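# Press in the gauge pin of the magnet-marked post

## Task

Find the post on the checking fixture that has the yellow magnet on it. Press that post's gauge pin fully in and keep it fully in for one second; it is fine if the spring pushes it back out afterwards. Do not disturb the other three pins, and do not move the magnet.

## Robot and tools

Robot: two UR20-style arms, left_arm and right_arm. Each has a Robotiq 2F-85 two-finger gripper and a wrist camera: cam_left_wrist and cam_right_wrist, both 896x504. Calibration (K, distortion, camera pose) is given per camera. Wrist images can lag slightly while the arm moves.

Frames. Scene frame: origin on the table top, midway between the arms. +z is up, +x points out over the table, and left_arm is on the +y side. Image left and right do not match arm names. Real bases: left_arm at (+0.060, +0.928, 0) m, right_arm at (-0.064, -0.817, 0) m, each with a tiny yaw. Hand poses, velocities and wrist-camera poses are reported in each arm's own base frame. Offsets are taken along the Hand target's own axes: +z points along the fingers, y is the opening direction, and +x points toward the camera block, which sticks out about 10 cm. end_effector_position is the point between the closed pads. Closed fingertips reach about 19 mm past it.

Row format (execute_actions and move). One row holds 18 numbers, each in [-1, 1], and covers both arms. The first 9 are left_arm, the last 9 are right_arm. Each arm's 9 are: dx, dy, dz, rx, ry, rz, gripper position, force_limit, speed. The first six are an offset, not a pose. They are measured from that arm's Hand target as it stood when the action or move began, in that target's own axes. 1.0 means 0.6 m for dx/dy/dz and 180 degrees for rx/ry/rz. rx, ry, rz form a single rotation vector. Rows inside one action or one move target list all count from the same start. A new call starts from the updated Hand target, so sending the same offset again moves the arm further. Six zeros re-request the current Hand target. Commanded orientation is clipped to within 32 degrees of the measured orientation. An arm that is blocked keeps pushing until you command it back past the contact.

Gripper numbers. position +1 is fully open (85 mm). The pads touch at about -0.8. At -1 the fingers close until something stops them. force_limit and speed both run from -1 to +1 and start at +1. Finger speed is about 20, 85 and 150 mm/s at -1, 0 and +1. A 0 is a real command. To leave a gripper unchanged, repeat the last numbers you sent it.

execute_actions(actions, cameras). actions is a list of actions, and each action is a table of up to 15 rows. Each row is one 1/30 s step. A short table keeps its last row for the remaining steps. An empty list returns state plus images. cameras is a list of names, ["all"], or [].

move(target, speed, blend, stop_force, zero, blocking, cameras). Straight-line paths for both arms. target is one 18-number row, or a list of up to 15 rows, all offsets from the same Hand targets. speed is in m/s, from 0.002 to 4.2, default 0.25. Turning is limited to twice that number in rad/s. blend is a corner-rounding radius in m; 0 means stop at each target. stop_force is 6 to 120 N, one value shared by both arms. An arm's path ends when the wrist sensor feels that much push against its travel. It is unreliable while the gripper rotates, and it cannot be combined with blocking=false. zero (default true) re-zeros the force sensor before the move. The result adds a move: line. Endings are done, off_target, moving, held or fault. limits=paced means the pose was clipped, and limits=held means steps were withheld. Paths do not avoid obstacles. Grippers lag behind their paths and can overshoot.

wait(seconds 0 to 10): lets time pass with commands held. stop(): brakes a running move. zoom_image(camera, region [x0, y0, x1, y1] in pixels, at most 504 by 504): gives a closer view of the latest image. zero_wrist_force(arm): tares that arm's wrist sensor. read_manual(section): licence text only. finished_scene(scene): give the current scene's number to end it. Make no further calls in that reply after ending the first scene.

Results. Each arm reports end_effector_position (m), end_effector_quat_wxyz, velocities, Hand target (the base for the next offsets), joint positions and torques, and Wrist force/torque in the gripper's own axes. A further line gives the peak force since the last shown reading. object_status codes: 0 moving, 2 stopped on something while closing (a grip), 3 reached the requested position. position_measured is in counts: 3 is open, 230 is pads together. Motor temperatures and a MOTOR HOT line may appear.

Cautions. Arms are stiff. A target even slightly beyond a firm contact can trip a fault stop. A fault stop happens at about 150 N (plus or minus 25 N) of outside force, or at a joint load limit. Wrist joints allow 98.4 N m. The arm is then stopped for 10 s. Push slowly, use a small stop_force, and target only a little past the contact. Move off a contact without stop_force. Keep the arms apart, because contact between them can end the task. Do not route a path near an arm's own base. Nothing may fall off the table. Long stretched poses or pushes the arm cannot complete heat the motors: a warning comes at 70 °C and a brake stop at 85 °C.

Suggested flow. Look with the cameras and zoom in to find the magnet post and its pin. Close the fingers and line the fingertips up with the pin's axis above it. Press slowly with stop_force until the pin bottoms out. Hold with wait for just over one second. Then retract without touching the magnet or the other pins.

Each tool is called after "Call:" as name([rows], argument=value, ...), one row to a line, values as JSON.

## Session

Call:
execute_actions(actions=[])

Scene clock: 0.00 s.
left_arm: end_effector_position=(+0.3071, -0.4220, +0.1602) position_measured=3 object_status=3 end_effector_quat_wxyz=(+0.066, +0.956, -0.074, +0.275) | right_arm: end_effector_position=(+0.4900, -0.3027, +0.2369) position_measured=3 object_status=3 end_effector_quat_wxyz=(+0.548, -0.467, -0.511, -0.471)
Joint positions: left_arm=[-1.763 -1.739 2.857 -2.766 -1.003 1.555] | right_arm=[2.511 -2.074 -2.06 -2.212 2.389 -0.015]
Joint velocities: within noise
Joint torques (N m): no reading
Motor temperatures (°C): left_arm=[24 35 26 38 34 33] | right_arm=[28 35 35 36 33 38]
Wrist force (N): no reading
Wrist torque (N m): no reading
Wrist force, peak (N): no reading
Hand target: left_arm +0.3071, -0.4220, +0.1602; +0.066, +0.956, -0.074, +0.275 | right_arm +0.4900, -0.3027, +0.2369; +0.548, -0.467, -0.511, -0.471
Tool commands: left_gripper/position=+1.0 left_gripper/force_limit=+1.0 left_gripper/speed=+1.0 right_gripper/position=+1.0 right_gripper/force_limit=+1.0 right_gripper/speed=+1.0
camera_calibration:
cam_left_wrist: T_world_to_cam=[[-0.204299, -0.976285, 0.0716159, -0.353754], [-0.955218, 0.182823, -0.232669, 0.427195], [0.214058, -0.115943, -0.969916, 0.170568], [0, 0, 0, 1]] pos_world=[0.299281, -0.40369, 0.290166]
cam_right_wrist: T_world_to_cam=[[0.98966, 0.130322, -0.059914, -0.419077], [-0.0206188, -0.284112, -0.958569, 0.167032], [-0.141945, 0.949893, -0.278487, 0.549542], [0, 0, 0, 1]] pos_world=[0.496192, -0.419935, 0.288044]

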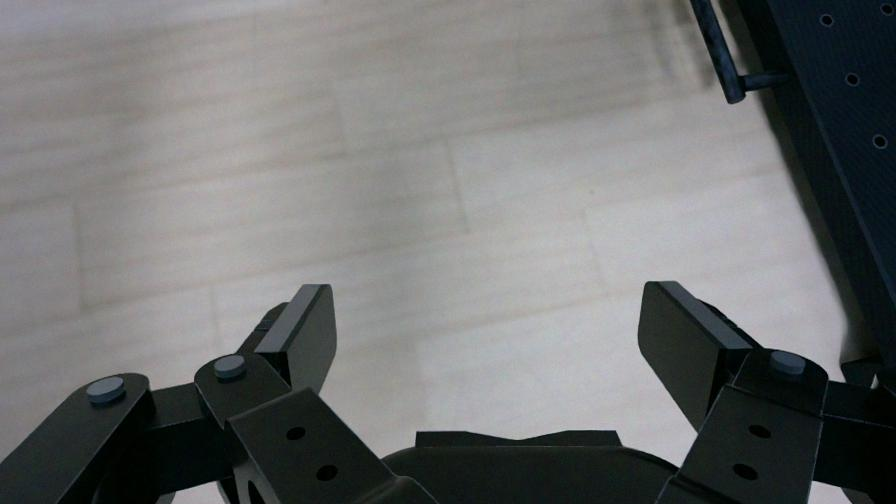

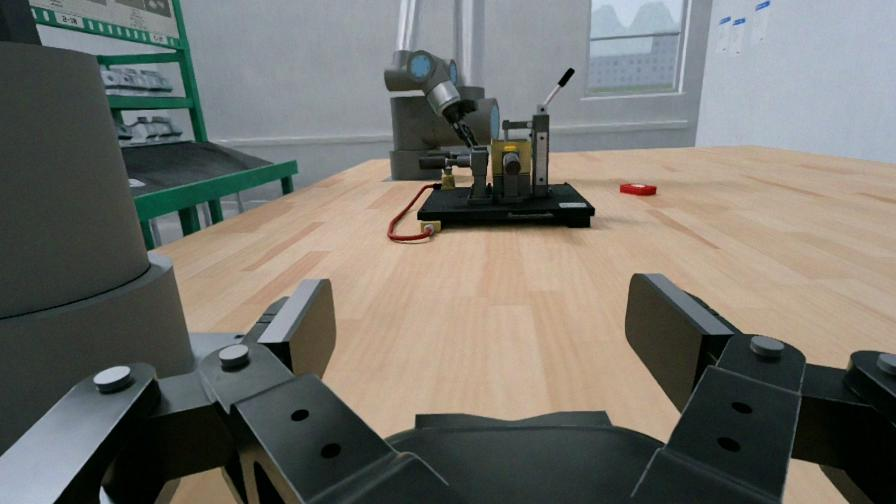

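Call:
zoom_image(camera="cam_right_wrist", region=[380, 40, 660, 260])

Call:
zoom_image(camera="cam_right_wrist", region=[410, 110, 560, 220])

Scaled by 1.800 from the camera's 896x504 image, which has a finer 1280x720 frame.

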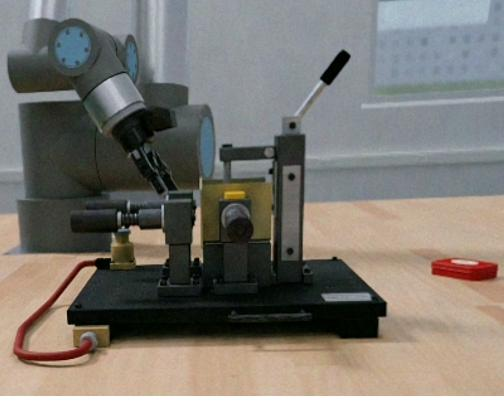

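Scaled by 3.360 from the camera's 896x504 image, which has a finer 1280x720 frame.

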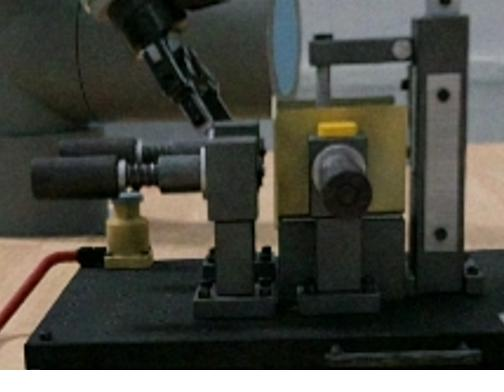

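Call:
move(target=[0,0,0,0,0,0,1,1,1, -0.099,0.135,0.9605,-0.0354,-0.0129,-0.0102,-0.8,-1,0], speed=0.6, cameras=["cam_right_wrist"])

Call:
zoom_image(camera="cam_right_wrist", region=[350, 100, 600, 280])

Scene clock: 4.07 s.
left_arm: end_effector_position=(+0.3071, -0.4220, +0.1602) position_measured=3 object_status=3 end_effector_quat_wxyz=(+0.066, +0.956, -0.074, +0.275) | right_arm: end_effector_position=(+0.4989, +0.2810, +0.1998) position_measured=229 object_status=3 end_effector_quat_wxyz=(+0.503, -0.498, -0.502, -0.497)
Joint positions: left_arm=[-1.763 -1.739 2.857 -2.766 -1.003 1.555] | right_arm=[3.44 -1.876 -2.552 -1.854 3.43 0.002]
Joint torques (N m): left_arm=[3.44 -15.21 -53.63 -10.28 3.37 -0.85] | right_arm=[19 66.36 17.22 7.05 5.42 6.79]
Wrist force (N): left_arm=[0.0 0.1 -0.2] | right_arm=[-0.2 -0.8 0.7]
Wrist torque (N m): left_arm=[0.01 0.00 0.00] | right_arm=[-0.07 0.05 -0.33]
Wrist force, peak (N): left_arm=[0.3 0.3 -0.4] | right_arm=[1.2 0.3 6.2]
Hand target: left_arm +0.3071, -0.4220, +0.1602; +0.066, +0.956, -0.074, +0.275 | right_arm +0.4989, +0.2810, +0.1997; +0.503, -0.497, -0.502, -0.497
Off the commanded pose: left_arm 0.000 m, 0 deg | right_arm 0.000 m, 0 deg.
move: done
camera_calibration:
cam_right_wrist: T_world_to_cam=[[0.999375, 0.0177549, -0.0305608, -0.485272], [-0.0232723, -0.320205, -0.947062, 0.306574], [-0.0266007, 0.947182, -0.319592, -0.0625807], [0, 0, 0, 1]] pos_world=[0.490439, 0.166058, 0.255514]
Images, in order (width x height): cam_right_wrist 896x504.

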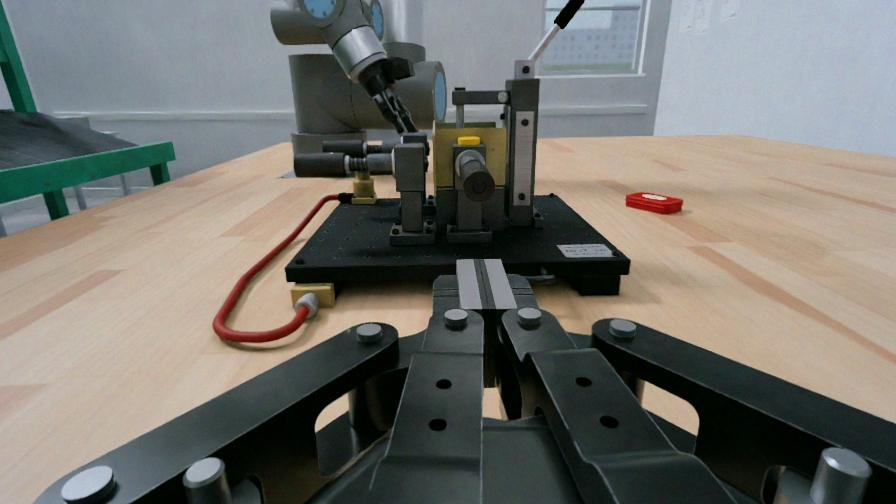

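Scaled by 2.016 from the camera's 896x504 image, which has a finer 1280x720 frame.

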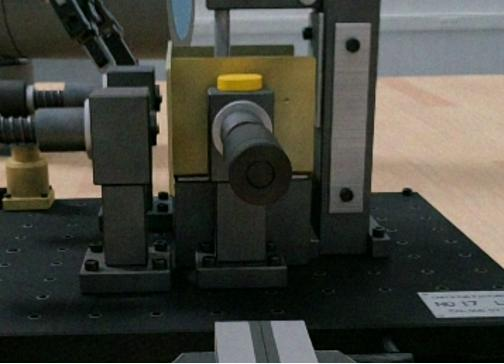

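Call:
move(target=[0,0,0,0,0,0,1,1,1, -0.0547,0.0315,0.4747,0,0,0,-0.8,-1,0], speed=0.35, cameras=["cam_right_wrist"])

Call:
zoom_image(camera="cam_right_wrist", region=[400, 150, 580, 300])

Scene clock: 6.53 s.
left_arm: end_effector_position=(+0.3071, -0.4220, +0.1602) position_measured=3 object_status=3 end_effector_quat_wxyz=(+0.066, +0.956, -0.074, +0.275) | right_arm: end_effector_position=(+0.5149, +0.5659, +0.1671) position_measured=229 object_status=3 end_effector_quat_wxyz=(+0.503, -0.498, -0.502, -0.497)
Joint positions: left_arm=[-1.763 -1.739 2.857 -2.766 -1.003 1.555] | right_arm=[3.921 -1.974 -2.472 -1.836 3.91 0.001]
Joint torques (N m): left_arm=[2.62 -12.56 -54.92 -10.77 2.33 -1.12] | right_arm=[22.68 89.3 46.84 -0.8 5.59 -4.8]
Wrist force (N): left_arm=[0.0 0.0 -0.4] | right_arm=[1.2 -0.5 -0.3]
Wrist torque (N m): left_arm=[0.00 0.00 0.00] | right_arm=[-0.02 -0.33 -0.46]
Wrist force, peak (N): left_arm=[0.4 0.1 -0.4] | right_arm=[1.0 -0.6 4.4]
Hand target: left_arm +0.3071, -0.4220, +0.1602; +0.066, +0.956, -0.074, +0.275 | right_arm +0.5149, +0.5660, +0.1670; +0.503, -0.497, -0.502, -0.497
Off the commanded pose: left_arm 0.000 m, 0 deg | right_arm 0.000 m, 0 deg.
move: done
camera_calibration:
cam_right_wrist: T_world_to_cam=[[0.999368, 0.0177851, -0.0307814, -0.507278], [-0.0234742, -0.320117, -0.947087, 0.36724], [-0.0266977, 0.947211, -0.319497, -0.342349], [0, 0, 0, 1]] pos_world=[0.506438, 0.450858, 0.222814]
Images, in order (width x height): cam_right_wrist 896x504.

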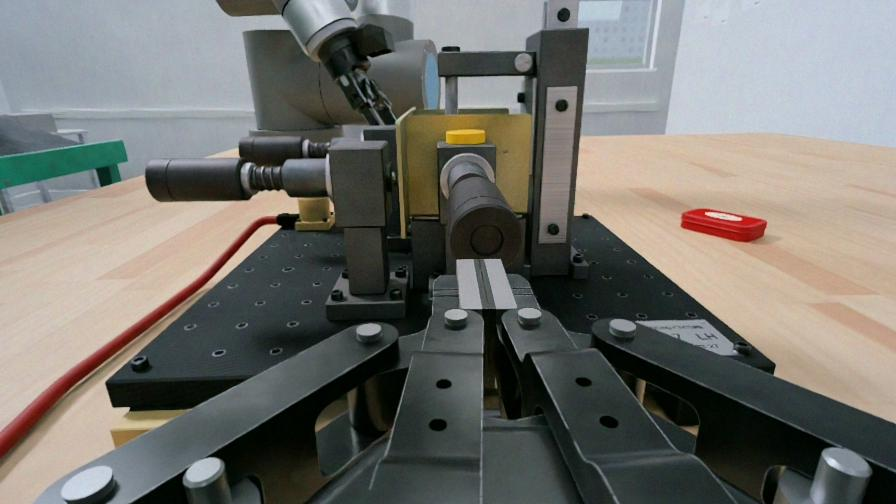

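Scaled by 2.800 from the camera's 896x504 image, which has a finer 1280x720 frame.

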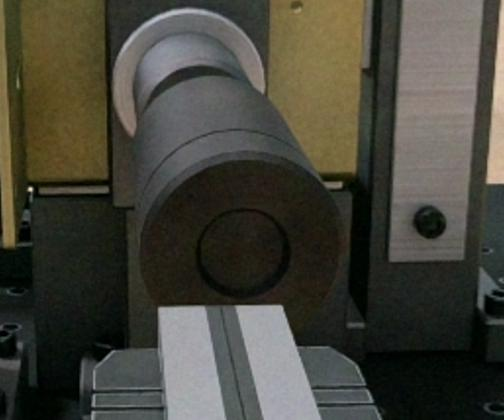

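Call:
move([
  [0,0,0,0,0,0,1,1,1, 0,0.0105,0.065,0,0,0,-0.8,-1,0],
  [0,0,0,0,0,0,1,1,1, 0,0.0105,0.09,0,0,0,-0.8,-1,0],
  [0,0,0,0,0,0,1,1,1, 0,0.0105,0.105,0,0,0,-0.8,-1,0],
  [0,0,0,0,0,0,1,1,1, 0,0.0105,0.19,0,0,0,-0.8,-1,0],
], speed=[0.12, 0.06, 0.02, 0.008], blend=[0.005, 0.003, 0.002, 0], stop_force=40, cameras=["cam_right_wrist"])

Scene clock: 12.17 s.
left_arm: end_effector_position=(+0.3071, -0.4220, +0.1602) position_measured=3 object_status=3 end_effector_quat_wxyz=(+0.066, +0.956, -0.074, +0.275) | right_arm: end_effector_position=(+0.5204, +0.6506, +0.1670) position_measured=229 object_status=3 end_effector_quat_wxyz=(+0.503, -0.497, -0.502, -0.497)
Joint positions: left_arm=[-1.763 -1.739 2.857 -2.766 -1.003 1.555] | right_arm=[4.017 -1.998 -2.409 -1.877 4.007 0.001]
Joint torques (N m): left_arm=[-3.27 -11.98 -54.59 -9.56 3.04 -1] | right_arm=[-0.19 125.62 47.74 13.52 -2.9 -7.11]
Wrist force (N): left_arm=[-0.2 -0.1 0.0] | right_arm=[4.8 -3.7 -35.5]
Wrist torque (N m): left_arm=[-0.02 0.05 0.00] | right_arm=[0.04 0.05 -0.24]
Wrist force, peak (N): left_arm=[0.5 0.1 -0.3] | right_arm=[18.9 -6.2 -77.8]
Hand target: left_arm +0.3071, -0.4220, +0.1602; +0.066, +0.956, -0.074, +0.275 | right_arm +0.5204, +0.6505, +0.1670; +0.503, -0.497, -0.502, -0.497 (not the last commanded pose)
Off the commanded pose: left_arm 0.000 m, 0 deg | right_arm 0.030 m, 0 deg.
move: contact (right_arm); path passed 3 of 4 targets
camera_calibration:
cam_right_wrist: T_world_to_cam=[[0.999373, 0.0177243, -0.0306538, -0.51418], [-0.0233727, -0.320115, -0.94709, 0.394429], [-0.0265993, 0.947213, -0.3195, -0.422484], [0, 0, 0, 1]] pos_world=[0.511839, 0.535558, 0.222814]
Images, in order (width x height): cam_right_wrist 896x504.

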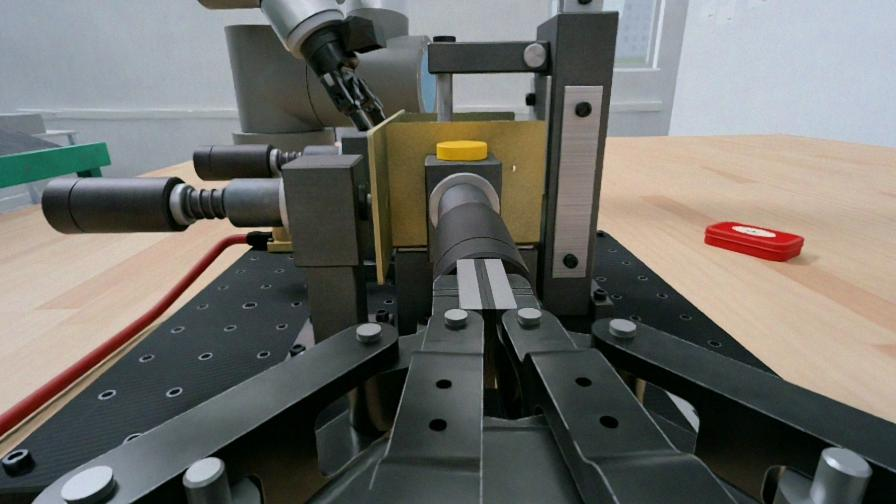

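Call:
move(target=[0,0,0,0,0,0,1,1,1, 0,0,0.005,0,0,0,-0.8,-1,0], speed=0.004, stop_force=20, cameras=[])

Call:
wait(seconds=0.8)

Scene clock: 13.07 s.
left_arm: end_effector_position=(+0.3071, -0.4220, +0.1602) position_measured=3 object_status=3 end_effector_quat_wxyz=(+0.066, +0.956, -0.074, +0.275) | right_arm: end_effector_position=(+0.5203, +0.6507, +0.1670) position_measured=229 object_status=3 end_effector_quat_wxyz=(+0.503, -0.497, -0.502, -0.497)
Joint positions: left_arm=[-1.763 -1.739 2.857 -2.766 -1.003 1.555] | right_arm=[4.017 -1.998 -2.408 -1.877 4.007 0.001]
Joint torques (N m): left_arm=[1.47 -12.11 -56.48 -9.84 2.9 -1.06] | right_arm=[16.63 118.99 64.37 9.84 -2.27 -7.53]
Wrist force (N): left_arm=[0.2 0.2 -0.2] | right_arm=[8.6 -5.4 -69.6]
Wrist torque (N m): left_arm=[0.03 -0.03 0.00] | right_arm=[0.09 0.11 -0.22]
Wrist force, peak (N): left_arm=[0.2 -0.1 -0.5] | right_arm=[9.1 -4.6 -73.0]
Hand target: left_arm +0.3071, -0.4220, +0.1602; +0.066, +0.956, -0.074, +0.275 | right_arm +0.5203, +0.6507, +0.1671; +0.503, -0.497, -0.502, -0.497 (not the last commanded pose)
Off the commanded pose: left_arm 0.000 m, 0 deg | right_arm 0.003 m, 0 deg.
move: contact (right_arm)
No camera images: "cameras" was empty.

Scene clock: 13.87 s.
left_arm: end_effector_position=(+0.3071, -0.4220, +0.1602) position_measured=3 object_status=3 end_effector_quat_wxyz=(+0.066, +0.956, -0.074, +0.275) | right_arm: end_effector_position=(+0.5203, +0.6507, +0.1670) position_measured=229 object_status=3 end_effector_quat_wxyz=(+0.503, -0.497, -0.502, -0.497)
Joint positions: left_arm=[-1.763 -1.739 2.857 -2.766 -1.003 1.555] | right_arm=[4.017 -1.998 -2.409 -1.877 4.007 0.001]
Joint torques (N m): left_arm=[-2.3 -10.94 -54.42 -9.36 3.05 -2.26] | right_arm=[14.11 123.7 60.45 12.81 -3.21 -7.59]
Wrist force (N): left_arm=[0.0 0.2 -0.2] | right_arm=[8.5 -3.9 -61.1]
Wrist torque (N m): left_arm=[0.02 0.01 0.00] | right_arm=[0.13 0.08 -0.22]
Wrist force, peak (N): left_arm=[0.0 0.2 -0.5] | right_arm=[9.1 -5.2 -68.7]
Hand target: left_arm +0.3071, -0.4220, +0.1602; +0.066, +0.956, -0.074, +0.275 | right_arm +0.5203, +0.6507, +0.1671; +0.503, -0.497, -0.502, -0.497 (not the last commanded pose)
Tool commands: left_gripper/position=+1.0 left_gripper/force_limit=+1.0 left_gripper/speed=+1.0 right_gripper/position=-0.8 right_gripper/force_limit=-1.0 right_gripper/speed=+0.0
Off the commanded pose: left_arm 0.000 m, 0 deg | right_arm 0.003 m, 0 deg.
wait: 0.80 s; at rest by 0.17 s

Call:
wait(seconds=0.3)

Call:
finished_scene(scene=3)

Scene clock: 14.27 s.
left_arm: end_effector_position=(+0.3071, -0.4220, +0.1602) position_measured=3 object_status=3 end_effector_quat_wxyz=(+0.066, +0.956, -0.074, +0.275) | right_arm: end_effector_position=(+0.5203, +0.6507, +0.1671) position_measured=229 object_status=3 end_effector_quat_wxyz=(+0.503, -0.497, -0.502, -0.497)
Joint positions: left_arm=[-1.763 -1.739 2.857 -2.766 -1.003 1.555] | right_arm=[4.017 -1.998 -2.409 -1.877 4.007 0.001]
Joint torques (N m): left_arm=[-2.05 -8.58 -56.97 -9.96 3.32 -0.48] | right_arm=[13.23 129.35 61.58 12 -2.71 -7.28]
Wrist force (N): left_arm=[0.0 0.0 -0.4] | right_arm=[8.6 -4.0 -60.3]
Wrist torque (N m): left_arm=[0.00 0.01 0.00] | right_arm=[0.11 0.11 -0.22]
Wrist force, peak (N): left_arm=[0.0 0.0 -0.4] | right_arm=[8.6 -4.3 -61.3]
Hand target: left_arm +0.3071, -0.4220, +0.1602; +0.066, +0.956, -0.074, +0.275 | right_arm +0.5203, +0.6507, +0.1671; +0.503, -0.497, -0.502, -0.497 (not the last commanded pose)
Tool commands: left_gripper/position=+1.0 left_gripper/force_limit=+1.0 left_gripper/speed=+1.0 right_gripper/position=-0.8 right_gripper/force_limit=-1.0 right_gripper/speed=+0.0
Off the commanded pose: left_arm 0.000 m, 0 deg | right_arm 0.003 m, 0 deg.
wait: 0.30 s; at rest by 0.07 s

The scene is finished: the task was done.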